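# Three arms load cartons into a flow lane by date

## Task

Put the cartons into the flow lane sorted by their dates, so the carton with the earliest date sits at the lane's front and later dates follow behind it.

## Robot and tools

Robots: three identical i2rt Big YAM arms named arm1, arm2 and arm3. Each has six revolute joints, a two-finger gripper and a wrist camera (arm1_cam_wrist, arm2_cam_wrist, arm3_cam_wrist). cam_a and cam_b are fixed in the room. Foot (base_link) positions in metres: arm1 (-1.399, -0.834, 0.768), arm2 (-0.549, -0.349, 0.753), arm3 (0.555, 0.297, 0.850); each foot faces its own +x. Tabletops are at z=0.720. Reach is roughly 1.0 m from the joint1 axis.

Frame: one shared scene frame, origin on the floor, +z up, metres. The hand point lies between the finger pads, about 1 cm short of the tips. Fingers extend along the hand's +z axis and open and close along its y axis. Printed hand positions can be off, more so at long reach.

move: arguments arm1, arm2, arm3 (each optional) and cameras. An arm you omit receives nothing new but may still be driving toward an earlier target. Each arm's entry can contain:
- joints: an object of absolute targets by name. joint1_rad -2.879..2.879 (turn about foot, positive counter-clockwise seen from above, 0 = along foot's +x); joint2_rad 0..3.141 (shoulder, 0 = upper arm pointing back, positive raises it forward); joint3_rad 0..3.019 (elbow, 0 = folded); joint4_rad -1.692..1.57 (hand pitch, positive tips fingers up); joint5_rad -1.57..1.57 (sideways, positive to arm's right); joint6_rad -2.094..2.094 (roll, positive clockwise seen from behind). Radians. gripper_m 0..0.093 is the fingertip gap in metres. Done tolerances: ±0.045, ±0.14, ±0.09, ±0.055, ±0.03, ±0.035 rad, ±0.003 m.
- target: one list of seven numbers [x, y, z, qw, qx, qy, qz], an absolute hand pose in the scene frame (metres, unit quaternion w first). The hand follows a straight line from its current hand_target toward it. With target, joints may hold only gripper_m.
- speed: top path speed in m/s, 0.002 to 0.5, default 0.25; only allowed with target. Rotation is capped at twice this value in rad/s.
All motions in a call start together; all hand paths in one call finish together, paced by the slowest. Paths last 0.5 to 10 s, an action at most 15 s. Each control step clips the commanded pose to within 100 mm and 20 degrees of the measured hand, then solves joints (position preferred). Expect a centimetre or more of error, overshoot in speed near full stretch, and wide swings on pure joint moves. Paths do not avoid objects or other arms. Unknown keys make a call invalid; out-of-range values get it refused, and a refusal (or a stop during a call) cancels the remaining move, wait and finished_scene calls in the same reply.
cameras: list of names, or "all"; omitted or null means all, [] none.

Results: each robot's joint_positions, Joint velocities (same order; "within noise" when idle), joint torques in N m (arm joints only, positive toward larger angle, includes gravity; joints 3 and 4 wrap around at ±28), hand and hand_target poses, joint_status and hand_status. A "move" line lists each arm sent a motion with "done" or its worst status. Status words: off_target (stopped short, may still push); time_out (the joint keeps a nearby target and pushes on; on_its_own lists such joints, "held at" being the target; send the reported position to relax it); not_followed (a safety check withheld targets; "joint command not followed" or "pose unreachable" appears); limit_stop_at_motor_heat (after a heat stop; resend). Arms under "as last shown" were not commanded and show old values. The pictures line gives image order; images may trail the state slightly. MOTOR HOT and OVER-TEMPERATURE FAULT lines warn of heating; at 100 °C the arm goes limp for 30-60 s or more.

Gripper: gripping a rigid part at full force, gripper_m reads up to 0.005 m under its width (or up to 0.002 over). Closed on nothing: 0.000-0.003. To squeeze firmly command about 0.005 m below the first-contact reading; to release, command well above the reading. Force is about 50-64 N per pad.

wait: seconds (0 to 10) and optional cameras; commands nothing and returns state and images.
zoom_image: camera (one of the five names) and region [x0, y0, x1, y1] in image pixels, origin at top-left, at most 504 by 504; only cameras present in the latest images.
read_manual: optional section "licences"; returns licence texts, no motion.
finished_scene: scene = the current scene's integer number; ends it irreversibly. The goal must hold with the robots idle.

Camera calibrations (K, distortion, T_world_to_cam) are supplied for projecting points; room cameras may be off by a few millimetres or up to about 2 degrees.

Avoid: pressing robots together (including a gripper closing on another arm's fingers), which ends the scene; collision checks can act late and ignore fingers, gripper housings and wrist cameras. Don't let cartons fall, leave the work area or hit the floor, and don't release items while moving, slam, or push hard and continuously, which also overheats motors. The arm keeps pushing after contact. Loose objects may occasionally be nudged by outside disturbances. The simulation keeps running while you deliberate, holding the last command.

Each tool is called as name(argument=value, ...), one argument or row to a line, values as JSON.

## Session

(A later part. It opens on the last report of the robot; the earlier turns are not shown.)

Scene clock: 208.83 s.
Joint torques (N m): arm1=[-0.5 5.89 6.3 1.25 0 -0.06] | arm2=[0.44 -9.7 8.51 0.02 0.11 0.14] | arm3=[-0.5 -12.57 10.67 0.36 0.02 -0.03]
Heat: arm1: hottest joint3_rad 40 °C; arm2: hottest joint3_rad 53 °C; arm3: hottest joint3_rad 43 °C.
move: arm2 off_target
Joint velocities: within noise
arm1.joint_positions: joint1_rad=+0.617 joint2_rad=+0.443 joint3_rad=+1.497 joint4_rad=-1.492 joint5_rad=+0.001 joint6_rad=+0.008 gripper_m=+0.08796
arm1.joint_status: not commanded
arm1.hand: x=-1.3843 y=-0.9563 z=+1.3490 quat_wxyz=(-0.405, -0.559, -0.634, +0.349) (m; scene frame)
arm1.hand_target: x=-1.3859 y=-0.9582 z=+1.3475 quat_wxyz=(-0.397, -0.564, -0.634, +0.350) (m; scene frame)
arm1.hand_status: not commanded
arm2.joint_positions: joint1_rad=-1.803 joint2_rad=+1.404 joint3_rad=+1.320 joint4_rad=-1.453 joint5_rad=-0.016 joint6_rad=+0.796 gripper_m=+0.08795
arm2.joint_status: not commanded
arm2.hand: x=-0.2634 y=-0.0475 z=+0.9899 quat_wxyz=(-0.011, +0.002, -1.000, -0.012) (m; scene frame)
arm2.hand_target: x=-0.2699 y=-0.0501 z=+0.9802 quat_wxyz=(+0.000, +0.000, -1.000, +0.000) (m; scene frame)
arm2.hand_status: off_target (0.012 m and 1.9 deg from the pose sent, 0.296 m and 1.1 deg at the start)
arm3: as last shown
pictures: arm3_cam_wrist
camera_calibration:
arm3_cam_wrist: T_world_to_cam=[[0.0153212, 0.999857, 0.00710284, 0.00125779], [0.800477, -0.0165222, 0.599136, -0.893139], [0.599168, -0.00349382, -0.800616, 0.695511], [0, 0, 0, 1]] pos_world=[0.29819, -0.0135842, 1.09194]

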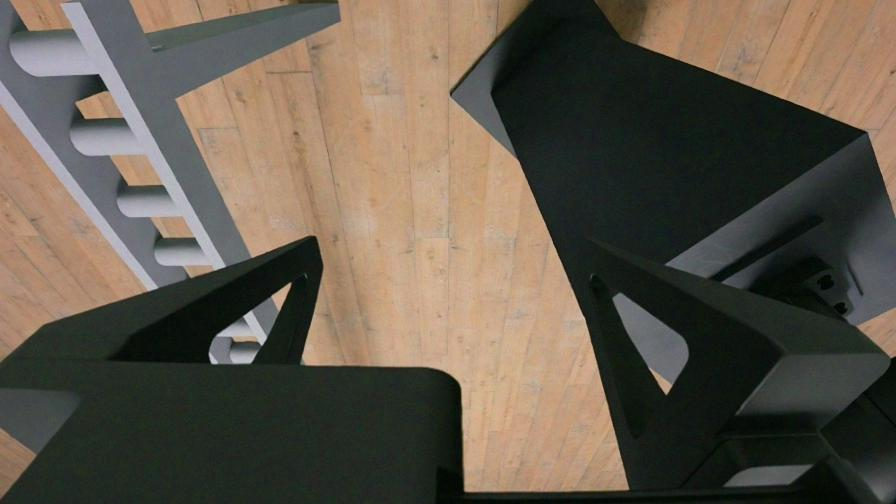

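move(
  arm2={"joints": {"joint1_rad": 1.01, "joint2_rad": 1.227, "joint3_rad": 0.873, "joint4_rad": -1.249, "joint5_rad": 0, "joint6_rad": 0.505}},
  arm3={"target": [0.015, 0.010, 0.90, 0, -1, 0, 0], "speed": 0.35},
  cameras=["arm3_cam_wrist", "arm2_cam_wrist"],
)

Scene clock: 214.17 s.
Joint torques (N m): arm1=[-0.56 6.01 6.32 1.24 0 -0.05] | arm2=[0.5 -6.65 7.77 0.21 0.05 -0.11] | arm3=[0.38 -23.71 13.96 0.01 -0.02 -0.04]
Heat: arm1: hottest joint3_rad 40 °C; arm2: hottest joint3_rad 52 °C; arm3: hottest joint3_rad 43 °C.
move: arm2 done; arm3 off_target
Joint velocities: within noise
arm1: as last shown
arm2.joint_positions: joint1_rad=+1.002 joint2_rad=+1.228 joint3_rad=+0.894 joint4_rad=-1.247 joint5_rad=-0.001 joint6_rad=+0.514 gripper_m=+0.08799
arm2.joint_status: all done
arm2.hand: x=-0.8335 y=-0.4886 z=+0.8907 quat_wxyz=(+0.003, +1.000, -0.026, +0.010) (m; scene frame)
arm2.hand_target: x=-0.8250 y=-0.4870 z=+0.8839 quat_wxyz=(-0.002, +1.000, -0.017, +0.019) (m; scene frame)
arm2.hand_status: not commanded
arm3.joint_positions: joint1_rad=-0.348 joint2_rad=+2.015 joint3_rad=+1.628 joint4_rad=-1.184 joint5_rad=+0.003 joint6_rad=+0.499 gripper_m=+0.09191
arm3.joint_status: not commanded
arm3.hand: x=+0.0246 y=+0.0171 z=+0.9023 quat_wxyz=(+0.001, -1.000, +0.006, +0.000) (m; scene frame)
arm3.hand_target: x=+0.0154 y=+0.0102 z=+0.8999 quat_wxyz=(+0.000, -1.000, +0.000, +0.000) (m; scene frame)
arm3.hand_status: off_target (0.012 m and 0.7 deg from the pose sent, 0.371 m and 0.6 deg at the start)
pictures: arm2_cam_wrist, arm3_cam_wrist
camera_calibration:
arm2_cam_wrist: T_world_to_cam=[[0.0467719, 0.998884, 0.0065275, 0.519269], [0.812158, -0.0418314, 0.581936, 0.146111], [0.58156, -0.0219169, -0.813208, 1.3213], [0, 0, 0, 1]] pos_world=[-0.911365, -0.483618, 0.986073]
arm3_cam_wrist: T_world_to_cam=[[0.0268205, 0.99964, 0.000420194, -0.0172647], [0.80253, -0.0217826, 0.596214, -0.555406], [0.596008, -0.0156535, -0.802826, 0.833035], [0, 0, 0, 1]] pos_world=[-0.0503022, 0.0182002, 0.99993]

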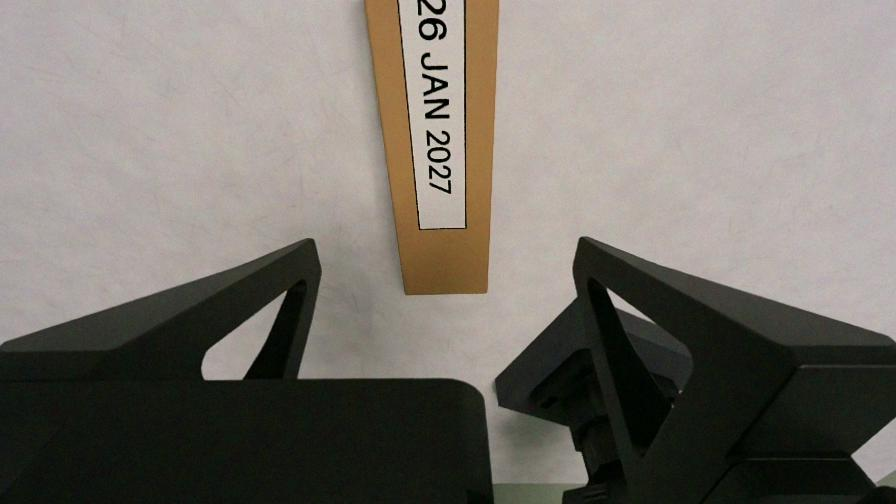

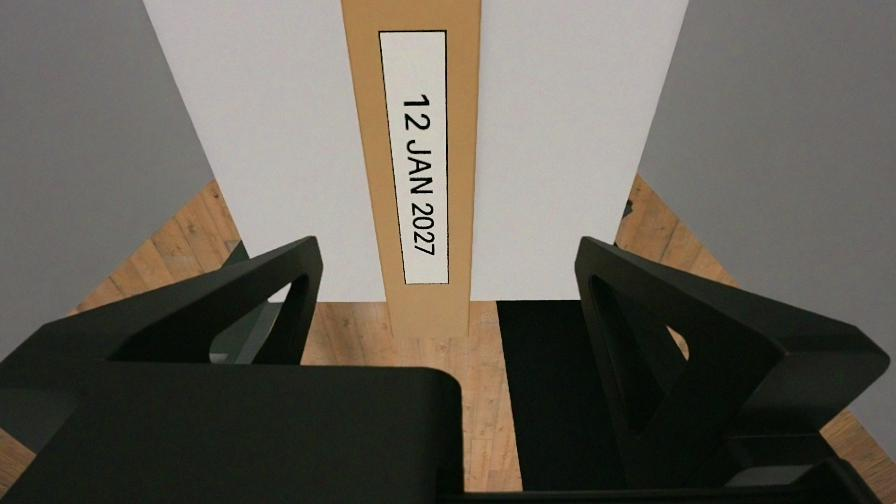

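move(
  arm2={"target": [-0.846, -0.488, 0.82, 0, 0.99994, -0.0105, 0], "speed": 0.2},
  arm3={"target": [0.058, 0.002, 0.785, 0, -1, 0.004, 0.006], "speed": 0.15},
  cameras=["arm3_cam_wrist", "arm2_cam_wrist"],
)

Scene clock: 232.23 s.
Joint torques (N m): arm1=[-0.62 5.95 6.3 1.26 0 -0.06] | arm2=[-0.79 -6.24 7.41 0.76 0.1 -0.13] | arm3=[0.85 -23.47 8.98 0.76 0.18 0.16]
Heat: arm1: hottest joint3_rad 40 °C; arm2: hottest joint3_rad 51 °C; arm3: hottest joint3_rad 43 °C.
move: arm2 off_target; arm3 off_target
Joint velocities: within noise
arm1: as last shown
arm2.joint_positions: joint1_rad=+1.000 joint2_rad=+1.328 joint3_rad=+0.805 joint4_rad=-1.025 joint5_rad=+0.012 joint6_rad=+0.482 gripper_m=+0.08799
arm2.joint_status: not commanded
arm2.hand: x=-0.8490 y=-0.4939 z=+0.8297 quat_wxyz=(+0.005, +1.000, -0.011, -0.008) (m; scene frame)
arm2.hand_target: x=-0.8457 y=-0.4881 z=+0.8203 quat_wxyz=(+0.000, +1.000, -0.010, +0.000) (m; scene frame)
arm2.hand_status: off_target (0.012 m and 1.1 deg from the pose sent, 0.072 m and 2.1 deg at the start)
arm3.joint_positions: joint1_rad=-0.305 joint2_rad=+2.088 joint3_rad=+1.440 joint4_rad=-0.898 joint5_rad=+0.005 joint6_rad=+0.539 gripper_m=+0.09191
arm3.joint_status: not commanded
arm3.hand: x=+0.0549 y=+0.0055 z=+0.7986 quat_wxyz=(-0.004, -1.000, +0.004, +0.011) (m; scene frame)
arm3.hand_target: x=+0.0582 y=+0.0022 z=+0.7852 quat_wxyz=(+0.000, -1.000, +0.004, +0.006) (m; scene frame)
arm3.hand_status: off_target (0.014 m and 0.7 deg from the pose sent, 0.123 m and 0.8 deg at the start)
pictures: arm2_cam_wrist, arm3_cam_wrist
camera_calibration:
arm2_cam_wrist: T_world_to_cam=[[0.0169709, 0.999853, 0.0023314, 0.504343], [0.833586, -0.0154363, 0.552174, 0.249967], [0.552129, -0.00742744, -0.833726, 1.27974], [0, 0, 0, 1]] pos_world=[-0.92351, -0.490906, 0.927753]
arm3_cam_wrist: T_world_to_cam=[[0.0233002, 0.999661, -0.0116146, 0.00343588], [0.815869, -0.0122996, 0.578106, -0.504543], [0.577767, -0.022946, -0.815879, 0.742965], [0, 0, 0, 1]] pos_world=[-0.0176995, 0.00740766, 0.897889]

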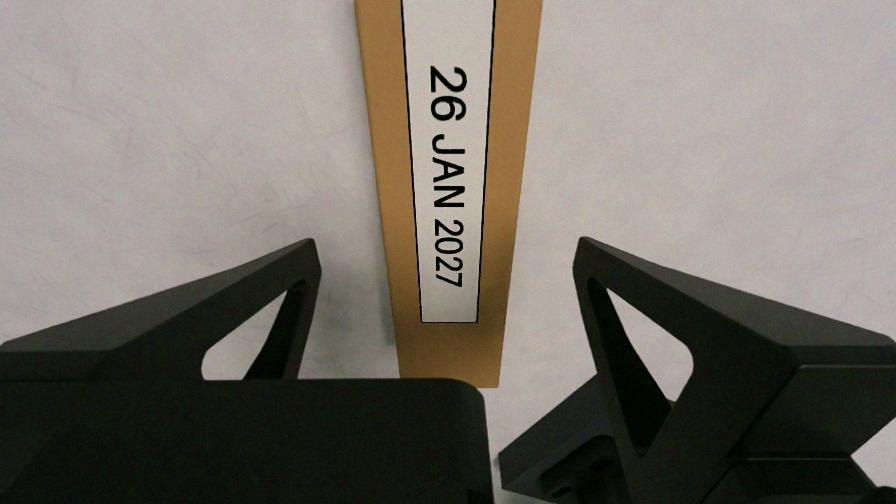

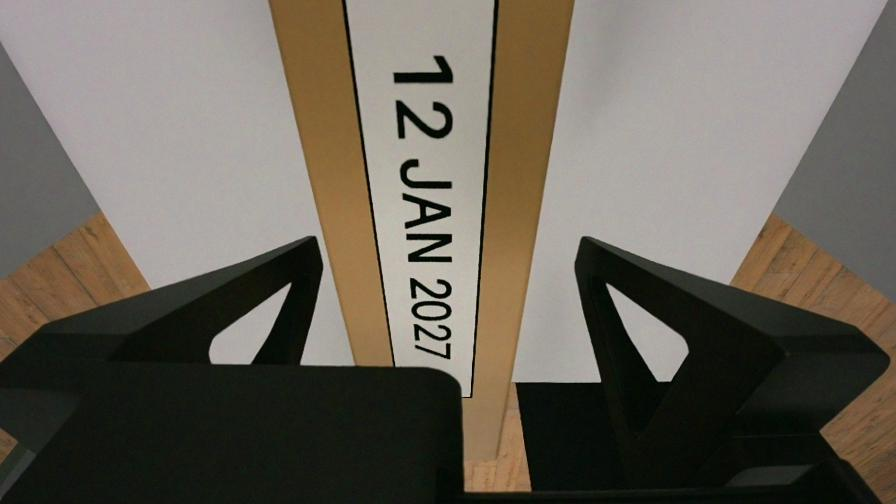

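move(
  arm2={"target": [-0.846, -0.488, 0.746, 0, 0.99994, -0.0105, 0], "speed": 0.12},
  arm3={"joints": {"gripper_m": 0.052}},
  cameras=[],
)

move(
  arm2={"joints": {"gripper_m": 0.052}},
  arm3={"target": [0.06, 0.004, 0.91, 0, -1, 0, 0], "speed": 0.25},
  cameras=["arm3_cam_wrist", "arm2_cam_wrist"],
)

Scene clock: 238.57 s.
Joint torques (N m): arm1=[-0.5 5.89 6.31 1.22 0 -0.06] | arm2=[-0.79 -7.06 6.23 0.72 0.09 -0.14] | arm3=[0.67 -23.41 8.94 0.7 0.2 0.16]
Heat: arm1: hottest joint3_rad 40 °C; arm2: hottest joint3_rad 50 °C; arm3: hottest joint3_rad 43 °C.
move: arm2 off_target; arm3 off_target
Joint velocities: within noise
arm1: as last shown
arm2.joint_positions: joint1_rad=+0.996 joint2_rad=+1.479 joint3_rad=+0.710 joint4_rad=-0.781 joint5_rad=+0.013 joint6_rad=+0.479 gripper_m=+0.08799
arm2.joint_status: not commanded
arm2.hand: x=-0.8499 y=-0.4942 z=+0.7544 quat_wxyz=(+0.005, +1.000, -0.011, -0.007) (m; scene frame)
arm2.hand_target: x=-0.8459 y=-0.4880 z=+0.7463 quat_wxyz=(+0.000, +1.000, -0.011, +0.000) (m; scene frame)
arm2.hand_status: off_target (0.011 m and 1.0 deg from the pose sent, 0.084 m and 1.1 deg at the start)
arm3.joint_positions: joint1_rad=-0.304 joint2_rad=+2.088 joint3_rad=+1.440 joint4_rad=-0.895 joint5_rad=+0.004 joint6_rad=+0.539 gripper_m=+0.05828
arm3.joint_status: gripper_m off_target (ended at +0.05831, target +0.05200)
arm3.hand: x=+0.0549 y=+0.0044 z=+0.7986 quat_wxyz=(-0.005, -1.000, +0.003, +0.012) (m; scene frame)
arm3.hand_target: x=+0.0582 y=+0.0022 z=+0.7852 quat_wxyz=(+0.000, -1.000, +0.004, +0.006) (m; scene frame)
arm3.hand_status: not commanded
pictures: none
No camera images: "cameras" was empty.

Scene clock: 240.00 s.
Joint torques (N m): arm1=[-0.56 5.89 6.31 1.24 0 -0.06] | arm2=[-0.73 -7.06 6.2 0.79 0.06 -0.12] | arm3=[0.44 -25.29 14.01 -0.05 0 0.03]
Heat: arm1: hottest joint3_rad 40 °C; arm2: hottest joint3_rad 50 °C; arm3: hottest joint3_rad 43 °C.
move: arm2 off_target; arm3 off_target
Joint velocities: within noise
arm1: as last shown
arm2.joint_positions: joint1_rad=+0.996 joint2_rad=+1.479 joint3_rad=+0.710 joint4_rad=-0.781 joint5_rad=+0.014 joint6_rad=+0.478 gripper_m=+0.06060
arm2.joint_status: gripper_m off_target (ended at +0.06062, target +0.05200)
arm2.hand: x=-0.8500 y=-0.4941 z=+0.7544 quat_wxyz=(+0.004, +1.000, -0.011, -0.008) (m; scene frame)
arm2.hand_target: x=-0.8458 y=-0.4881 z=+0.7463 quat_wxyz=(+0.000, +1.000, -0.011, +0.000) (m; scene frame)
arm2.hand_status: not commanded
arm3.joint_positions: joint1_rad=-0.304 joint2_rad=+1.952 joint3_rad=+1.487 joint4_rad=-1.151 joint5_rad=+0.003 joint6_rad=+0.539 gripper_m=+0.05828
arm3.joint_status: not commanded
arm3.hand: x=+0.0748 y=+0.0158 z=+0.8892 quat_wxyz=(+0.013, -1.000, +0.003, -0.019) (m; scene frame)
arm3.hand_target: x=+0.0608 y=+0.0045 z=+0.9104 quat_wxyz=(+0.000, -1.000, +0.000, +0.000) (m; scene frame)
arm3.hand_status: off_target (0.028 m and 2.7 deg from the pose sent, 0.111 m and 1.5 deg at the start)
pictures: arm2_cam_wrist, arm3_cam_wrist
camera_calibration:
arm2_cam_wrist: T_world_to_cam=[[0.0169374, 0.999848, 0.00414809, 0.503354], [0.833102, -0.0164064, 0.552875, 0.290988], [0.552859, -0.00590847, -0.833254, 1.2185], [0, 0, 0, 1]] pos_world=[-0.924609, -0.491304, 0.852354]
arm3_cam_wrist: T_world_to_cam=[[0.0220824, 0.999485, 0.0233014, -0.0373375], [0.779238, -0.0318087, 0.62592, -0.612487], [0.626339, 0.00433552, -0.779539, 0.769252], [0, 0, 0, 1]] pos_world=[-0.00371494, 0.0145007, 0.9839]

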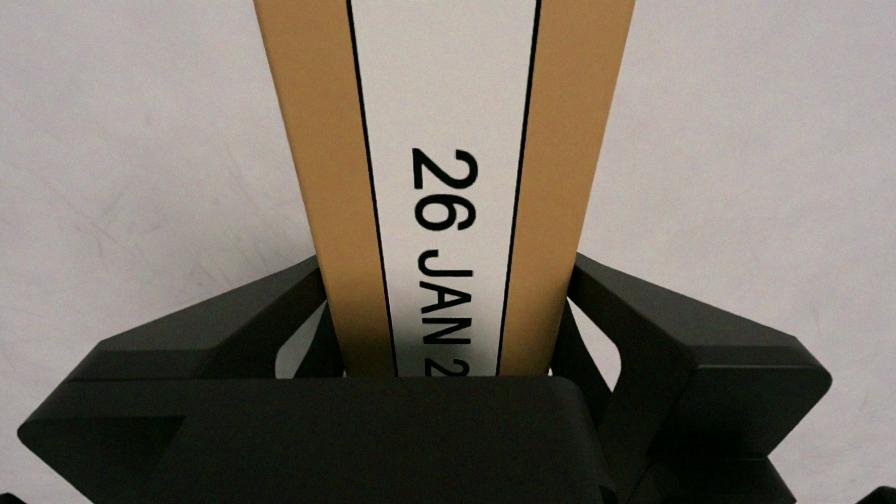

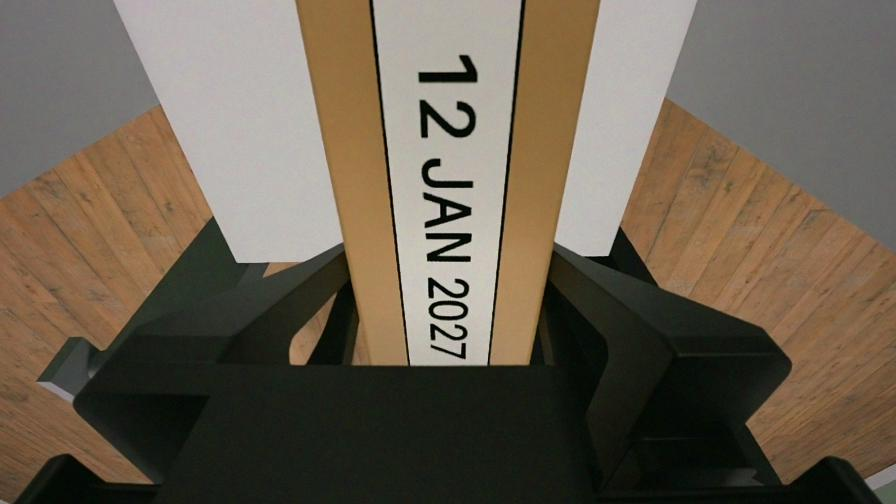

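move(
  arm2={"target": [-0.847, -0.49, 0.98, 0, 0.99994, -0.0105, 0], "speed": 0.3},
  arm3={"target": [0.24, 0.12, 1.0, 0, -1, 0, 0], "speed": 0.35},
  cameras=[],
)

move(
  arm2={"joints": {"joint1_rad": -1.803, "joint2_rad": 1.409, "joint3_rad": 1.316, "joint4_rad": -1.452, "joint5_rad": -0.015, "joint6_rad": 0.796}},
  arm3={"joints": {"joint1_rad": 1.06, "joint2_rad": 1.343, "joint3_rad": 1.01, "joint4_rad": -1.25, "joint5_rad": 0, "joint6_rad": 1.89}},
  cameras=[],
)

move(
  arm3={"target": [0.754, -0.338, 0.87, -0.006, -0.99912, 0, 0.0419], "speed": 0.3},
  arm2={"target": [-0.10, -0.03, 0.97, 0, 0, 1, 0], "speed": 0.3},
  cameras=["cam_a"],
)

move(
  arm3={"target": [0.754, -0.336, 0.815, -0.006, -0.99912, 0, 0.0419], "speed": 0.15},
  arm2={"target": [0.046, 0.012, 0.90, 0, 0, 1, 0], "speed": 0.25},
  cameras=["arm3_cam_wrist", "cam_b"],
)

Scene clock: 246.70 s.
Joint torques (N m): arm1=[-0.56 6.01 6.31 1.24 0 -0.05] | arm2=[0.21 -6.24 16.02 -0.23 0.05 0.01] | arm3=[-0.67 -14.39 11.34 0.03 0.04 -0.01]
Heat: arm1: hottest joint3_rad 39 °C; arm2: hottest joint3_rad 50 °C; arm3: hottest joint3_rad 43 °C.
move: arm2 off_target; arm3 done
Joint velocities: within noise
arm1: as last shown
arm2.joint_positions: joint1_rad=+0.996 joint2_rad=+1.193 joint3_rad=+1.024 joint4_rad=-1.467 joint5_rad=+0.014 joint6_rad=+0.478 gripper_m=+0.06060
arm2.joint_status: not commanded
arm2.hand: x=-0.8262 y=-0.4792 z=+0.9501 quat_wxyz=(-0.015, +0.999, -0.010, +0.031) (m; scene frame)
arm2.hand_target: x=-0.8452 y=-0.4891 z=+0.9798 quat_wxyz=(+0.000, +1.000, -0.010, +0.000) (m; scene frame)
arm2.hand_status: off_target (0.038 m and 3.9 deg from the pose sent, 0.226 m and 1.0 deg at the start; pose on its path clipped on 9 of 51 steps)
arm3.joint_positions: joint1_rad=-0.309 joint2_rad=+1.344 joint3_rad=+1.004 joint4_rad=-1.245 joint5_rad=+0.002 joint6_rad=+0.525 gripper_m=+0.05828
arm3.joint_status: not commanded
arm3.hand: x=+0.2433 y=+0.1173 z=+0.9912 quat_wxyz=(+0.005, -1.000, -0.001, -0.007) (m; scene frame)
arm3.hand_target: x=+0.2402 y=+0.1200 z=+0.9998 quat_wxyz=(+0.000, -1.000, +0.000, +0.000) (m; scene frame)
arm3.hand_status: done (0.010 m and 0.9 deg from the pose sent, 0.225 m and 2.7 deg at the start)
pictures: none
No camera images: "cameras" was empty.

Scene clock: 249.17 s.
Joint torques (N m): arm1=[-0.56 5.95 6.31 1.24 0 -0.06] | arm2=[-0.21 -12.22 14.15 -0.24 0.01 0.08] | arm3=[0.85 -13.45 10.89 0.1 0.22 0.14]
Heat: arm1: hottest joint3_rad 39 °C; arm2: hottest joint3_rad 51 °C; arm3: hottest joint3_rad 43 °C.
move: arm2 done; arm3 done
Joint velocities: within noise
arm1: as last shown
arm2.joint_positions: joint1_rad=-1.802 joint2_rad=+1.430 joint3_rad=+1.259 joint4_rad=-1.442 joint5_rad=-0.013 joint6_rad=+0.786 gripper_m=+0.06064
arm2.joint_status: all done
arm2.hand: x=-0.2719 y=-0.0571 z=+0.9566 quat_wxyz=(+0.015, +0.006, -1.000, +0.016) (m; scene frame)
arm2.hand_target: x=-0.2633 y=-0.0478 z=+0.9861 quat_wxyz=(-0.008, +0.002, -1.000, -0.009) (m; scene frame)
arm2.hand_status: not commanded
arm3.joint_positions: joint1_rad=+1.053 joint2_rad=+1.344 joint3_rad=+1.002 joint4_rad=-1.245 joint5_rad=-0.003 joint6_rad=+1.881 gripper_m=+0.05829
arm3.joint_status: all done
arm3.hand: x=+0.6664 y=-0.0431 z=+0.9911 quat_wxyz=(+0.009, -1.000, -0.004, +0.000) (m; scene frame)
arm3.hand_target: x=+0.6690 y=-0.0442 z=+0.9944 quat_wxyz=(+0.006, -1.000, -0.003, +0.001) (m; scene frame)
arm3.hand_status: not commanded
pictures: none
No camera images: "cameras" was empty.

Scene clock: 251.37 s.
Joint torques (N m): arm1=[-0.5 5.95 6.32 1.22 0 -0.05] | arm2=[-0.62 -16.21 16.25 -0.34 -0.02 -0.11] | arm3=[0.67 -29.22 15.01 -0.29 0.33 0.16]
Heat: arm1: hottest joint3_rad 39 °C; arm2: hottest joint3_rad 51 °C; arm3: hottest joint3_rad 43 °C.
move: arm2 off_target; arm3 off_target
Joint velocities: within noise
arm1: as last shown
arm2.joint_positions: joint1_rad=-1.988 joint2_rad=+1.780 joint3_rad=+1.632 joint4_rad=-1.496 joint5_rad=-0.013 joint6_rad=+0.620 gripper_m=+0.06064
arm2.joint_status: not commanded
arm2.hand: x=-0.1212 y=-0.0418 z=+0.9386 quat_wxyz=(+0.029, -0.003, -0.999, +0.022) (m; scene frame)
arm2.hand_target: x=-0.1022 y=-0.0315 z=+0.9701 quat_wxyz=(-0.001, +0.000, -1.000, +0.000) (m; scene frame)
arm2.hand_status: off_target (0.040 m and 4.2 deg from the pose sent, 0.175 m and 2.7 deg at the start)
arm3.joint_positions: joint1_rad=+1.053 joint2_rad=+2.223 joint3_rad=+1.843 joint4_rad=-1.245 joint5_rad=+0.080 joint6_rad=+1.889 gripper_m=+0.05829
arm3.joint_status: not commanded
arm3.hand: x=+0.7435 y=-0.3215 z=+0.8537 quat_wxyz=(+0.014, -0.999, -0.001, +0.046) (m; scene frame)
arm3.hand_target: x=+0.7537 y=-0.3370 z=+0.8705 quat_wxyz=(-0.006, -0.999, +0.000, +0.042) (m; scene frame)
arm3.hand_status: off_target (0.025 m and 2.3 deg from the pose sent, 0.331 m and 5.1 deg at the start)
pictures: cam_a

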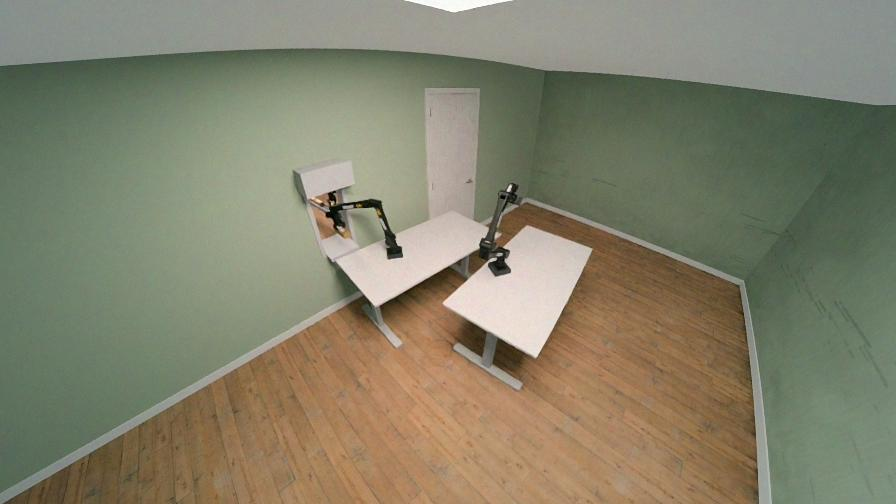

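Scene clock: 253.50 s.
Joint torques (N m): arm1=[-0.56 5.95 6.31 1.22 0 -0.06] | arm2=[-0.62 -21.77 16.35 -0.32 -0.01 -0.11] | arm3=[0.91 -29.51 10.55 0.49 0.33 0.15]
Heat: arm1: hottest joint3_rad 39 °C; arm2: hottest joint3_rad 52 °C; arm3: hottest joint3_rad 43 °C.
move: arm2 off_target; arm3 done
Joint velocities: within noise
arm1.joint_positions: joint1_rad=+0.617 joint2_rad=+0.443 joint3_rad=+1.497 joint4_rad=-1.492 joint5_rad=+0.001 joint6_rad=+0.008 gripper_m=+0.08796
arm1.joint_status: not commanded
arm1.hand: x=-1.3843 y=-0.9563 z=+1.3490 quat_wxyz=(-0.405, -0.559, -0.634, +0.349) (m; scene frame)
arm1.hand_target: x=-1.3859 y=-0.9582 z=+1.3475 quat_wxyz=(-0.397, -0.564, -0.634, +0.350) (m; scene frame)
arm1.hand_status: not commanded
arm2.joint_positions: joint1_rad=-2.057 joint2_rad=+2.246 joint3_rad=+2.183 joint4_rad=-1.582 joint5_rad=-0.013 joint6_rad=+0.551 gripper_m=+0.06064
arm2.joint_status: not commanded
arm2.hand: x=+0.0261 y=+0.0036 z=+0.8687 quat_wxyz=(+0.030, -0.003, -0.999, +0.019) (m; scene frame)
arm2.hand_target: x=+0.0437 y=+0.0106 z=+0.9004 quat_wxyz=(-0.001, +0.000, -1.000, +0.000) (m; scene frame)
arm2.hand_status: off_target (0.038 m and 4.2 deg from the pose sent, 0.180 m and 4.2 deg at the start)
arm3.joint_positions: joint1_rad=+1.053 joint2_rad=+2.283 joint3_rad=+1.841 joint4_rad=-1.158 joint5_rad=+0.080 joint6_rad=+1.890 gripper_m=+0.05829
arm3.joint_status: not commanded
arm3.hand: x=+0.7471 y=-0.3325 z=+0.8142 quat_wxyz=(+0.002, -0.999, +0.000, +0.042) (m; scene frame)
arm3.hand_target: x=+0.7539 y=-0.3360 z=+0.8151 quat_wxyz=(-0.006, -0.999, +0.000, +0.042) (m; scene frame)
arm3.hand_status: done (0.008 m and 0.9 deg from the pose sent, 0.043 m and 2.3 deg at the start)
pictures: arm3_cam_wrist, cam_b
camera_calibration:
arm3_cam_wrist: T_world_to_cam=[[0.0159377, 0.999873, -0.000550635, 0.321896], [0.850147, -0.0132612, 0.526379, -1.0663], [0.526305, -0.00885737, -0.85025, 0.419108], [0, 0, 0, 1]] pos_world=[0.680805, -0.332284, 0.917803]

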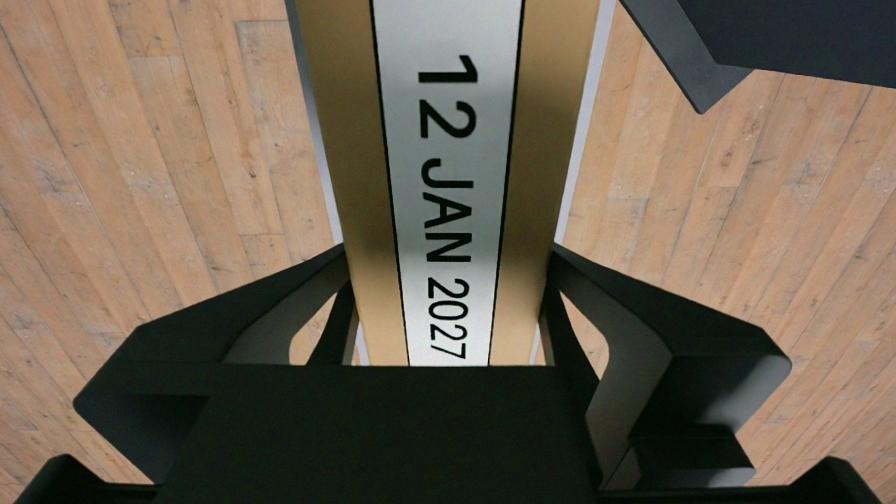

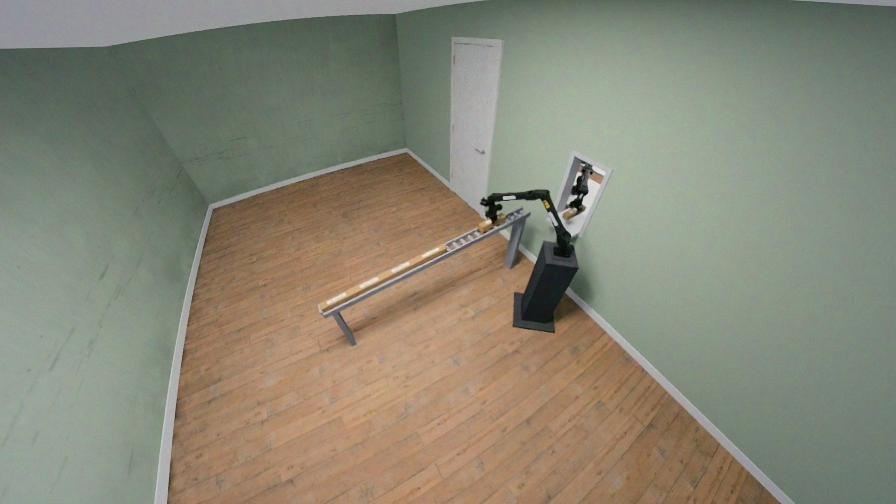

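move(
  arm3={"target": [0.756, -0.330, 0.768, -0.006, -0.99912, 0, 0.0419], "speed": 0.08},
  arm2={"target": [0.042, 0.003, 0.81, 0.010, -0.001, 1, 0.007], "speed": 0.15},
  cameras=[],
)

move(
  arm3={"joints": {"gripper_m": 0.069}},
  arm2={"target": [0.038, 0.001, 0.772, 0.003, -0.001, 1, 0.002], "speed": 0.08},
  cameras=["cam_b"],
)

move(
  arm2={"target": [0.038, 0.001, 0.767, 0.003, -0.001, 1, 0.002], "speed": 0.06},
  arm3={"target": [0.75, -0.33, 0.95, 0, -0.9998, 0, 0.02], "speed": 0.25},
  cameras=[],
)

move(
  arm2={"joints": {"gripper_m": 0.088}},
  arm3={"joints": {"joint1_rad": 0.2, "joint2_rad": 1.343, "joint3_rad": 1.01, "joint4_rad": -1.25, "joint5_rad": 0, "joint6_rad": 1.037, "gripper_m": 0.092}},
  cameras=["cam_b"],
)

Scene clock: 261.47 s.
Joint torques (N m): arm1=[-0.56 6.01 6.31 1.22 0 -0.06] | arm2=[-0.91 -23.59 9.29 0.7 -0.07 -0.11] | arm3=[0.67 -27.52 9.52 0.64 0.15 0.12]
Heat: arm1: hottest joint3_rad 39 °C; arm2: hottest joint3_rad 54 °C; arm3: hottest joint3_rad 43 °C.
move: arm2 done; arm3 off_target
Joint velocities: within noise
arm1: as last shown
arm2.joint_positions: joint1_rad=-2.060 joint2_rad=+2.250 joint3_rad=+2.020 joint4_rad=-1.336 joint5_rad=-0.014 joint6_rad=+0.543 gripper_m=+0.06064
arm2.joint_status: not commanded
arm2.hand: x=+0.0372 y=+0.0070 z=+0.8039 quat_wxyz=(-0.003, +0.000, -1.000, -0.002) (m; scene frame)
arm2.hand_target: x=+0.0419 y=+0.0031 z=+0.8100 quat_wxyz=(-0.010, +0.001, -1.000, -0.007) (m; scene frame)
arm2.hand_status: done (0.009 m and 1.0 deg from the pose sent, 0.061 m and 5.6 deg at the start)
arm3.joint_positions: joint1_rad=+1.061 joint2_rad=+2.313 joint3_rad=+1.804 joint4_rad=-1.067 joint5_rad=+0.086 joint6_rad=+1.899 gripper_m=+0.05829
arm3.joint_status: not commanded
arm3.hand: x=+0.7518 y=-0.3326 z=+0.7828 quat_wxyz=(-0.011, -0.999, +0.001, +0.040) (m; scene frame)
arm3.hand_target: x=+0.7558 y=-0.3297 z=+0.7683 quat_wxyz=(-0.006, -0.999, +0.000, +0.042) (m; scene frame)
arm3.hand_status: off_target (0.016 m and 0.6 deg from the pose sent, 0.047 m and 0.9 deg at the start)
pictures: none
No camera images: "cameras" was empty.

Scene clock: 262.57 s.
Joint torques (N m): arm1=[-0.5 5.89 6.31 1.24 0 -0.06] | arm2=[-0.73 -21.77 8.72 0.69 -0.01 -0.1] | arm3=[0.79 -27.93 9.55 0.58 0.15 0.11]
Heat: arm1: hottest joint3_rad 39 °C; arm2: hottest joint3_rad 54 °C; arm3: hottest joint3_rad 43 °C.
move: arm2 done; arm3 done
Joint velocities: within noise
arm1: as last shown
arm2.joint_positions: joint1_rad=-2.060 joint2_rad=+2.261 joint3_rad=+1.977 joint4_rad=-1.273 joint5_rad=-0.014 joint6_rad=+0.542 gripper_m=+0.06064
arm2.joint_status: not commanded
arm2.hand: x=+0.0374 y=+0.0064 z=+0.7809 quat_wxyz=(-0.007, +0.000, -1.000, -0.004) (m; scene frame)
arm2.hand_target: x=+0.0380 y=+0.0009 z=+0.7720 quat_wxyz=(-0.003, +0.001, -1.000, -0.002) (m; scene frame)
arm2.hand_status: done (0.010 m and 0.5 deg from the pose sent, 0.032 m and 0.2 deg at the start)
arm3.joint_positions: joint1_rad=+1.061 joint2_rad=+2.313 joint3_rad=+1.804 joint4_rad=-1.066 joint5_rad=+0.086 joint6_rad=+1.899 gripper_m=+0.06893
arm3.joint_status: all done
arm3.hand: x=+0.7519 y=-0.3329 z=+0.7828 quat_wxyz=(-0.012, -0.999, +0.001, +0.040) (m; scene frame)
arm3.hand_target: x=+0.7558 y=-0.3297 z=+0.7683 quat_wxyz=(-0.006, -0.999, +0.000, +0.042) (m; scene frame)
arm3.hand_status: not commanded
pictures: cam_b

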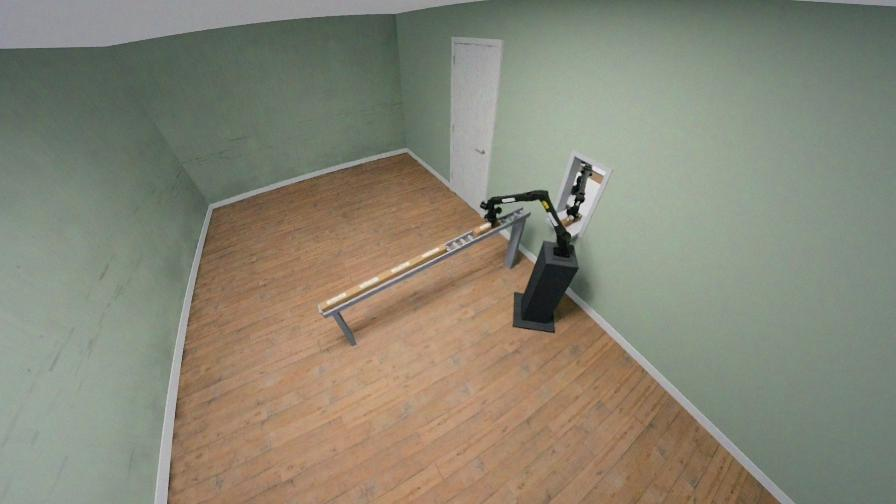

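Scene clock: 264.13 s.
Joint torques (N m): arm1=[-0.5 5.95 6.34 1.24 0 -0.05] | arm2=[-0.73 -21.54 8.42 0.92 -0.02 -0.11] | arm3=[-0.79 -26.34 13.86 -0.09 0.05 -0.03]
Heat: arm1: hottest joint3_rad 39 °C; arm2: hottest joint3_rad 54 °C; arm3: hottest joint3_rad 43 °C.
move: arm2 off_target; arm3 off_target
Joint velocities: within noise
arm1: as last shown
arm2.joint_positions: joint1_rad=-2.060 joint2_rad=+2.261 joint3_rad=+1.976 joint4_rad=-1.267 joint5_rad=-0.014 joint6_rad=+0.542 gripper_m=+0.06064
arm2.joint_status: not commanded
arm2.hand: x=+0.0380 y=+0.0067 z=+0.7802 quat_wxyz=(-0.009, +0.000, -1.000, -0.005) (m; scene frame)
arm2.hand_target: x=+0.0378 y=+0.0009 z=+0.7670 quat_wxyz=(-0.003, +0.001, -1.000, -0.002) (m; scene frame)
arm2.hand_status: off_target (0.014 m and 0.7 deg from the pose sent, 0.015 m and 0.6 deg at the start)
arm3.joint_positions: joint1_rad=+1.059 joint2_rad=+2.116 joint3_rad=+1.931 joint4_rad=-1.397 joint5_rad=+0.043 joint6_rad=+1.893 gripper_m=+0.06894
arm3.joint_status: not commanded
arm3.hand: x=+0.7540 y=-0.3201 z=+0.9534 quat_wxyz=(-0.001, -1.000, -0.001, +0.021) (m; scene frame)
arm3.hand_target: x=+0.7499 y=-0.3297 z=+0.9499 quat_wxyz=(+0.000, -1.000, +0.000, +0.020) (m; scene frame)
arm3.hand_status: off_target (0.011 m and 0.2 deg from the pose sent, 0.167 m and 2.7 deg at the start)
pictures: none
No camera images: "cameras" was empty.

Scene clock: 265.77 s.
Joint torques (N m): arm1=[-0.56 5.89 6.32 1.22 0.01 -0.05] | arm2=[-0.73 -21.54 8.42 0.77 -0.01 -0.11] | arm3=[-0.79 -12.4 10.54 0.34 0.01 -0.04]
Heat: arm1: hottest joint3_rad 39 °C; arm2: hottest joint3_rad 54 °C; arm3: hottest joint3_rad 43 °C.
move: arm2 done; arm3 done
Joint velocities: within noise
arm1: as last shown
arm2.joint_positions: joint1_rad=-2.060 joint2_rad=+2.261 joint3_rad=+1.976 joint4_rad=-1.264 joint5_rad=-0.015 joint6_rad=+0.542 gripper_m=+0.08794
arm2.joint_status: all done
arm2.hand: x=+0.0387 y=+0.0072 z=+0.7803 quat_wxyz=(-0.010, +0.000, -1.000, -0.006) (m; scene frame)
arm2.hand_target: x=+0.0378 y=+0.0009 z=+0.7670 quat_wxyz=(-0.003, +0.001, -1.000, -0.002) (m; scene frame)
arm2.hand_status: not commanded
arm3.joint_positions: joint1_rad=+0.210 joint2_rad=+1.337 joint3_rad=+1.007 joint4_rad=-1.250 joint5_rad=+0.003 joint6_rad=+1.046 gripper_m=+0.09191
arm3.joint_status: all done
arm3.hand: x=+0.3736 y=-0.0131 z=+0.9948 quat_wxyz=(+0.005, -1.000, +0.000, -0.002) (m; scene frame)
arm3.hand_target: x=+0.3703 y=-0.0124 z=+0.9938 quat_wxyz=(+0.005, -1.000, +0.000, -0.004) (m; scene frame)
arm3.hand_status: not commanded
pictures: cam_b

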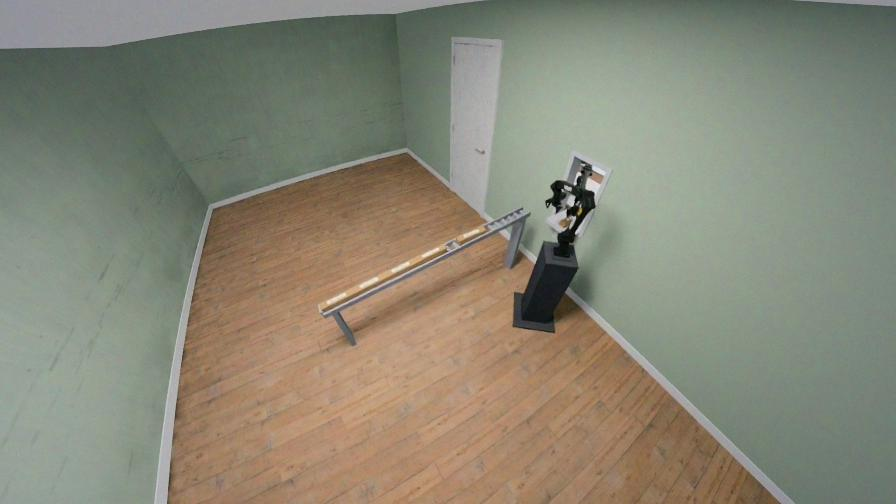

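move(
  arm2={"target": [0.034, 0.0, 0.90, 0, 0, 1, 0], "speed": 0.25},
  cameras=[],
)

move(
  arm2={"target": [-0.27, -0.05, 0.98, 0, 0, 1, 0], "speed": 0.4},
  cameras=[],
)

move(
  arm3={"target": [0.015, 0.006, 0.90, 0, -1, 0, 0], "speed": 0.35},
  cameras=["arm3_cam_wrist", "cam_b"],
)

Scene clock: 271.63 s.
Joint torques (N m): arm1=[-0.62 6.01 6.31 1.21 0 -0.06] | arm2=[-0.85 -19.6 14.32 -0.17 0.04 -0.1] | arm3=[-0.67 -12.51 10.62 0.34 0.03 -0.03]
Heat: arm1: hottest joint3_rad 39 °C; arm2: hottest joint3_rad 53 °C; arm3: hottest joint3_rad 43 °C.
move: arm2 off_target
Joint velocities: within noise
arm1, arm3: as last shown
arm2.joint_positions: joint1_rad=-2.060 joint2_rad=+2.163 joint3_rad=+2.114 joint4_rad=-1.542 joint5_rad=-0.015 joint6_rad=+0.542 gripper_m=+0.08795
arm2.joint_status: not commanded
arm2.hand: x=+0.0196 y=-0.0021 z=+0.8966 quat_wxyz=(+0.008, +0.000, -1.000, +0.004) (m; scene frame)
arm2.hand_target: x=+0.0333 y=-0.0004 z=+0.9001 quat_wxyz=(-0.001, +0.000, -1.000, +0.000) (m; scene frame)
arm2.hand_status: off_target (0.015 m and 1.0 deg from the pose sent, 0.120 m and 1.3 deg at the start)
pictures: none
No camera images: "cameras" was empty.

Scene clock: 273.50 s.
Joint torques (N m): arm1=[-0.62 5.95 6.32 1.24 0 -0.06] | arm2=[0.44 -9.7 8.5 0.03 0.11 0.07] | arm3=[-0.56 -12.51 10.65 0.38 0.03 -0.03]
Heat: arm1: hottest joint3_rad 39 °C; arm2: hottest joint3_rad 53 °C; arm3: hottest joint3_rad 43 °C.
move: arm2 off_target
Joint velocities: within noise
arm1, arm3: as last shown
arm2.joint_positions: joint1_rad=-1.803 joint2_rad=+1.404 joint3_rad=+1.320 joint4_rad=-1.454 joint5_rad=-0.016 joint6_rad=+0.796 gripper_m=+0.08795
arm2.joint_status: not commanded
arm2.hand: x=-0.2635 y=-0.0475 z=+0.9899 quat_wxyz=(-0.011, +0.002, -1.000, -0.012) (m; scene frame)
arm2.hand_target: x=-0.2699 y=-0.0501 z=+0.9803 quat_wxyz=(+0.000, +0.000, -1.000, +0.000) (m; scene frame)
arm2.hand_status: off_target (0.012 m and 1.8 deg from the pose sent, 0.305 m and 1.1 deg at the start)
pictures: none
No camera images: "cameras" was empty.

Scene clock: 275.60 s.
Joint torques (N m): arm1=[-0.62 5.95 6.32 1.24 0 -0.05] | arm2=[0.38 -9.7 8.51 0.06 0.1 0.09] | arm3=[0.21 -23.82 13.91 0.08 -0.01 -0.03]
Heat: arm1: hottest joint3_rad 39 °C; arm2: hottest joint3_rad 53 °C; arm3: hottest joint3_rad 44 °C.
move: arm3 off_target
Joint velocities: within noise
arm1, arm2: as last shown
arm3.joint_positions: joint1_rad=-0.342 joint2_rad=+2.019 joint3_rad=+1.636 joint4_rad=-1.187 joint5_rad=+0.003 joint6_rad=+0.505 gripper_m=+0.09191
arm3.joint_status: not commanded
arm3.hand: x=+0.0244 y=+0.0129 z=+0.9025 quat_wxyz=(+0.001, -1.000, +0.006, +0.000) (m; scene frame)
arm3.hand_target: x=+0.0154 y=+0.0060 z=+0.9000 quat_wxyz=(+0.000, -1.000, +0.000, +0.000) (m; scene frame)
arm3.hand_status: off_target (0.012 m and 0.6 deg from the pose sent, 0.371 m and 0.6 deg at the start)
pictures: arm3_cam_wrist, cam_b
camera_calibration:
arm3_cam_wrist: T_world_to_cam=[[0.0268344, 0.99964, 0.0000428538, -0.0126882], [0.802912, -0.021579, 0.595707, -0.555093], [0.595493, -0.015951, -0.803202, 0.833483], [0, 0, 0, 1]] pos_world=[-0.0503021, 0.0140002, 1.00013]

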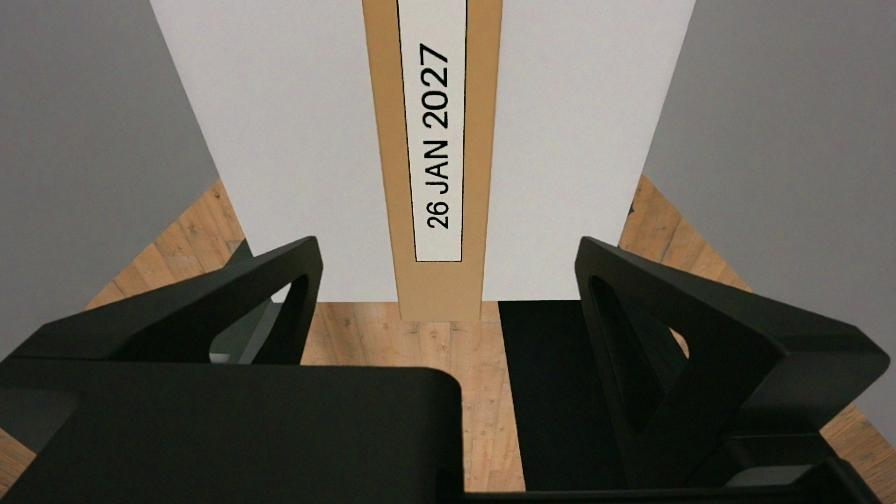

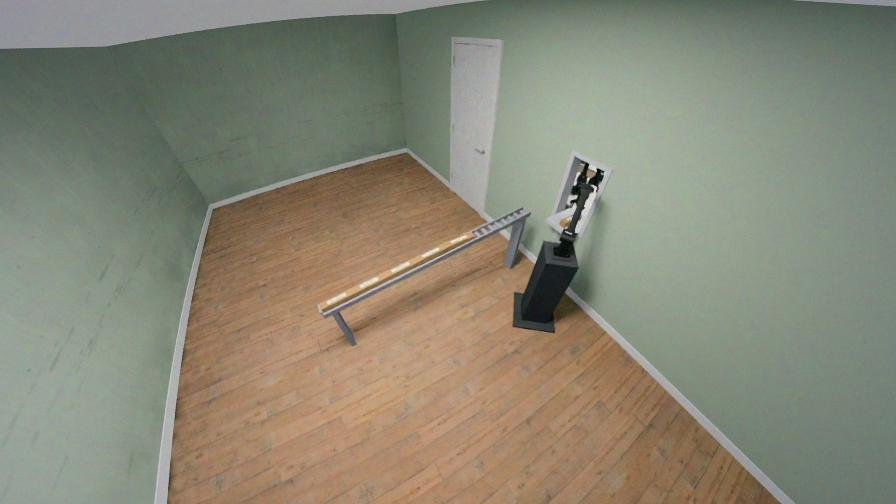

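move(
  arm3={"target": [0.046, 0.005, 0.785, -0.002, -1, 0.003, 0.007], "speed": 0.15},
  cameras=["arm3_cam_wrist"],
)

move(
  arm3={"joints": {"gripper_m": 0.052}},
  cameras=[],
)

move(
  arm3={"target": [0.05, 0.006, 0.91, 0, -1, 0, 0], "speed": 0.25},
  cameras=["arm3_cam_wrist"],
)

Scene clock: 280.67 s.
Joint torques (N m): arm1=[-0.56 5.95 6.32 1.22 0 -0.06] | arm2=[0.38 -9.7 8.49 0.03 0.11 0.1] | arm3=[0.85 -23.71 9.13 0.77 0.14 0.16]
Heat: arm1: hottest joint3_rad 39 °C; arm2: hottest joint3_rad 53 °C; arm3: hottest joint3_rad 44 °C.
move: arm3 off_target
Joint velocities: within noise
arm1.joint_positions: joint1_rad=+0.617 joint2_rad=+0.443 joint3_rad=+1.497 joint4_rad=-1.492 joint5_rad=+0.001 joint6_rad=+0.008 gripper_m=+0.08796
arm1.joint_status: not commanded
arm1.hand: x=-1.3843 y=-0.9563 z=+1.3490 quat_wxyz=(-0.405, -0.559, -0.634, +0.349) (m; scene frame)
arm1.hand_target: x=-1.3859 y=-0.9582 z=+1.3475 quat_wxyz=(-0.397, -0.564, -0.634, +0.350) (m; scene frame)
arm1.hand_status: not commanded
arm2: as last shown
arm3.joint_positions: joint1_rad=-0.321 joint2_rad=+2.105 joint3_rad=+1.469 joint4_rad=-0.907 joint5_rad=+0.003 joint6_rad=+0.521 gripper_m=+0.09191
arm3.joint_status: not commanded
arm3.hand: x=+0.0431 y=+0.0092 z=+0.7984 quat_wxyz=(-0.005, -1.000, +0.003, +0.012) (m; scene frame)
arm3.hand_target: x=+0.0463 y=+0.0051 z=+0.7852 quat_wxyz=(-0.002, -1.000, +0.003, +0.007) (m; scene frame)
arm3.hand_status: off_target (0.014 m and 0.7 deg from the pose sent, 0.120 m and 0.9 deg at the start)
pictures: arm3_cam_wrist
camera_calibration:
arm3_cam_wrist: T_world_to_cam=[[0.02165, 0.999669, -0.0138706, 0.00188034], [0.816868, -0.00968859, 0.576744, -0.493749], [0.576419, -0.0238169, -0.816807, 0.750474], [0, 0, 0, 1]] pos_world=[-0.0293002, 0.0112105, 0.897785]

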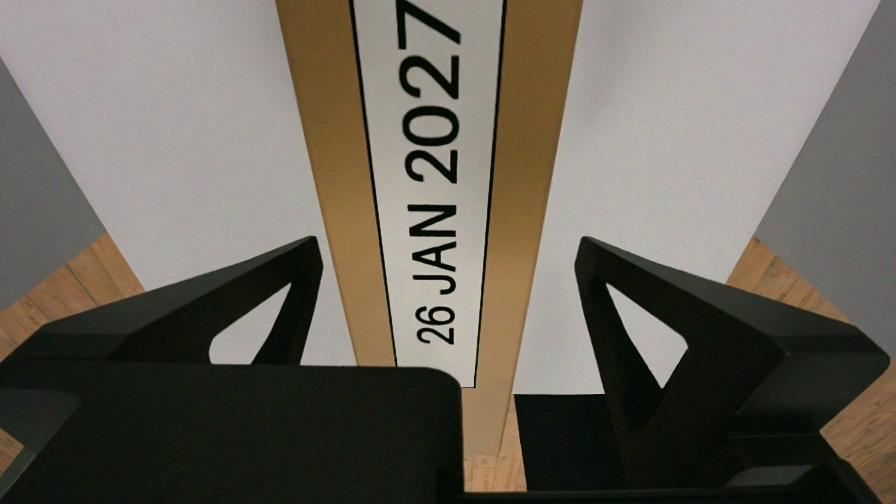

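Scene clock: 281.30 s.
Joint torques (N m): arm1=[-0.5 6.01 6.32 1.24 0 -0.06] | arm2=[0.44 -9.76 8.51 0.05 0.11 0.09] | arm3=[0.62 -23.88 9.14 0.76 0.16 0.15]
Heat: arm1: hottest joint3_rad 39 °C; arm2: hottest joint3_rad 53 °C; arm3: hottest joint3_rad 44 °C.
move: arm3 off_target
Joint velocities: within noise
arm1, arm2: as last shown
arm3.joint_positions: joint1_rad=-0.320 joint2_rad=+2.105 joint3_rad=+1.469 joint4_rad=-0.906 joint5_rad=+0.002 joint6_rad=+0.521 gripper_m=+0.05836
arm3.joint_status: gripper_m off_target (ended at +0.05839, target +0.05200)
arm3.hand: x=+0.0432 y=+0.0080 z=+0.7984 quat_wxyz=(-0.006, -1.000, +0.002, +0.012) (m; scene frame)
arm3.hand_target: x=+0.0463 y=+0.0052 z=+0.7852 quat_wxyz=(-0.002, -1.000, +0.003, +0.007) (m; scene frame)
arm3.hand_status: not commanded
pictures: none
No camera images: "cameras" was empty.

Scene clock: 282.73 s.
Joint torques (N m): arm1=[-0.56 6.01 6.32 1.22 0 -0.05] | arm2=[0.38 -9.7 8.5 0.05 0.1 0.09] | arm3=[0.79 -26.29 14.37 -0.02 0.02 0.11]
Heat: arm1: hottest joint3_rad 39 °C; arm2: hottest joint3_rad 53 °C; arm3: hottest joint3_rad 44 °C.
move: arm3 off_target
Joint velocities: within noise
arm1, arm2: as last shown
arm3.joint_positions: joint1_rad=-0.320 joint2_rad=+1.975 joint3_rad=+1.512 joint4_rad=-1.162 joint5_rad=+0.002 joint6_rad=+0.521 gripper_m=+0.05836
arm3.joint_status: not commanded
arm3.hand: x=+0.0657 y=+0.0208 z=+0.8846 quat_wxyz=(+0.014, -1.000, +0.002, -0.024) (m; scene frame)
arm3.hand_target: x=+0.0511 y=+0.0066 z=+0.9103 quat_wxyz=(+0.000, -1.000, +0.000, +0.000) (m; scene frame)
arm3.hand_status: off_target (0.033 m and 3.2 deg from the pose sent, 0.112 m and 1.6 deg at the start)
pictures: arm3_cam_wrist
camera_calibration:
arm3_cam_wrist: T_world_to_cam=[[0.0199868, 0.999432, 0.0271276, -0.0452669], [0.773397, -0.0326502, 0.63308, -0.608389], [0.633607, 0.00832713, -0.773611, 0.765539], [0, 0, 0, 1]] pos_world=[-0.0136189, 0.0190024, 0.978616]

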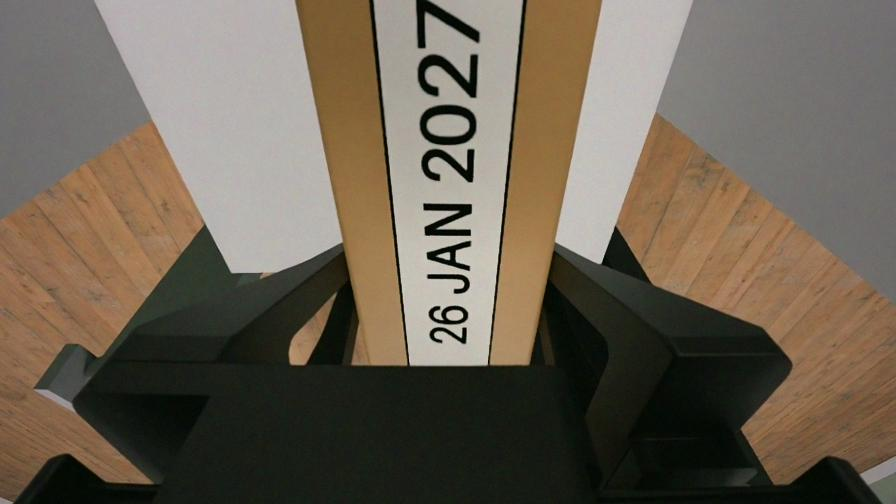

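move(
  arm3={"target": [0.24, 0.12, 1.0, 0, -1, 0, 0], "speed": 0.35},
  cameras=["cam_b"],
)

zoom_image(
  camera="cam_b",
  region=[300, 180, 560, 340],
)

move(
  arm3={"joints": {"joint1_rad": 1.06, "joint2_rad": 1.343, "joint3_rad": 1.01, "joint4_rad": -1.25, "joint5_rad": 0, "joint6_rad": 1.89}},
  cameras=["arm3_cam_wrist"],
)

Scene clock: 288.93 s.
Joint torques (N m): arm1=[-0.56 6.01 6.31 1.22 0 -0.06] | arm2=[0.44 -9.7 8.51 0.03 0.11 0.09] | arm3=[0.03 -14.56 11.49 0.03 0.06 -0.01]
Heat: arm1: hottest joint3_rad 39 °C; arm2: hottest joint3_rad 52 °C; arm3: hottest joint3_rad 45 °C.
move: arm3 done
Joint velocities: within noise
arm1, arm2: as last shown
arm3.joint_positions: joint1_rad=-0.320 joint2_rad=+1.344 joint3_rad=+1.002 joint4_rad=-1.246 joint5_rad=+0.001 joint6_rad=+0.521 gripper_m=+0.05836
arm3.joint_status: not commanded
arm3.hand: x=+0.2421 y=+0.1209 z=+0.9902 quat_wxyz=(+0.005, -1.000, +0.002, -0.008) (m; scene frame)
arm3.hand_target: x=+0.2401 y=+0.1200 z=+0.9999 quat_wxyz=(+0.000, -1.000, +0.000, +0.000) (m; scene frame)
arm3.hand_status: done (0.010 m and 1.1 deg from the pose sent, 0.231 m and 3.2 deg at the start)
pictures: cam_b

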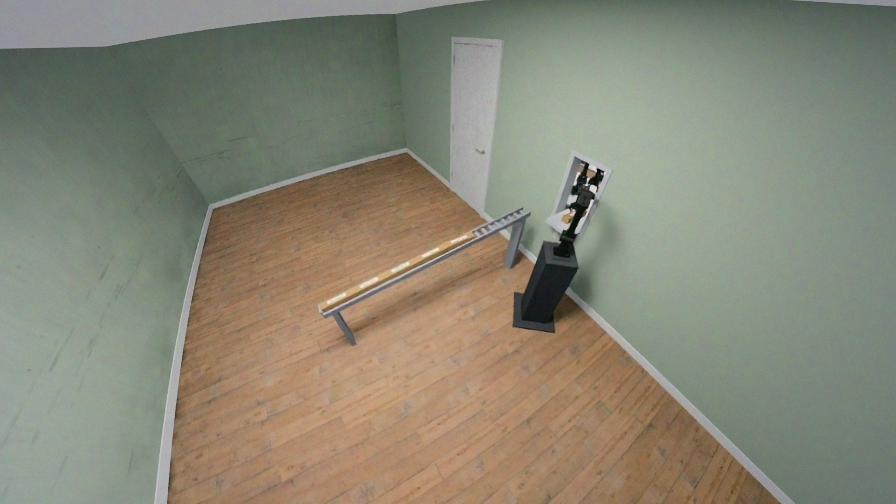

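Scaled by 1.938 from the camera's 896x504 image, which has a finer 1280x720 frame.

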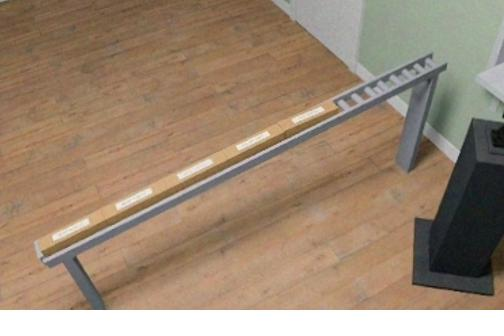

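Scene clock: 290.73 s.
Joint torques (N m): arm1=[-0.62 5.95 6.31 1.25 0 -0.06] | arm2=[0.38 -9.7 8.51 0.03 0.11 0.09] | arm3=[0.67 -13.39 11.1 0.09 0.25 0.16]
Heat: arm1: hottest joint3_rad 39 °C; arm2: hottest joint3_rad 52 °C; arm3: hottest joint3_rad 45 °C.
move: arm3 done
Joint velocities: within noise
arm1, arm2: as last shown
arm3.joint_positions: joint1_rad=+1.053 joint2_rad=+1.346 joint3_rad=+1.000 joint4_rad=-1.246 joint5_rad=-0.004 joint6_rad=+1.881 gripper_m=+0.05836
arm3.joint_status: all done
arm3.hand: x=+0.6665 y=-0.0422 z=+0.9899 quat_wxyz=(+0.011, -1.000, -0.004, +0.000) (m; scene frame)
arm3.hand_target: x=+0.6691 y=-0.0442 z=+0.9944 quat_wxyz=(+0.006, -1.000, -0.003, +0.001) (m; scene frame)
arm3.hand_status: not commanded
pictures: arm3_cam_wrist
camera_calibration:
arm3_cam_wrist: T_world_to_cam=[[0.00703826, 0.999804, 0.0185298, 0.020047], [0.80371, -0.0166813, 0.594787, -1.12328], [0.59498, 0.0107063, -0.803669, 0.522477], [0, 0, 0, 1]] pos_world=[0.591786, -0.0443745, 1.08764]

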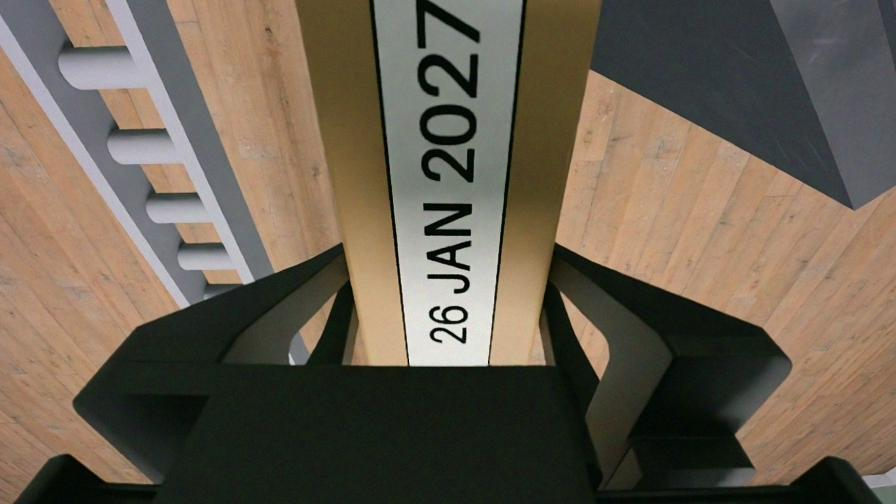

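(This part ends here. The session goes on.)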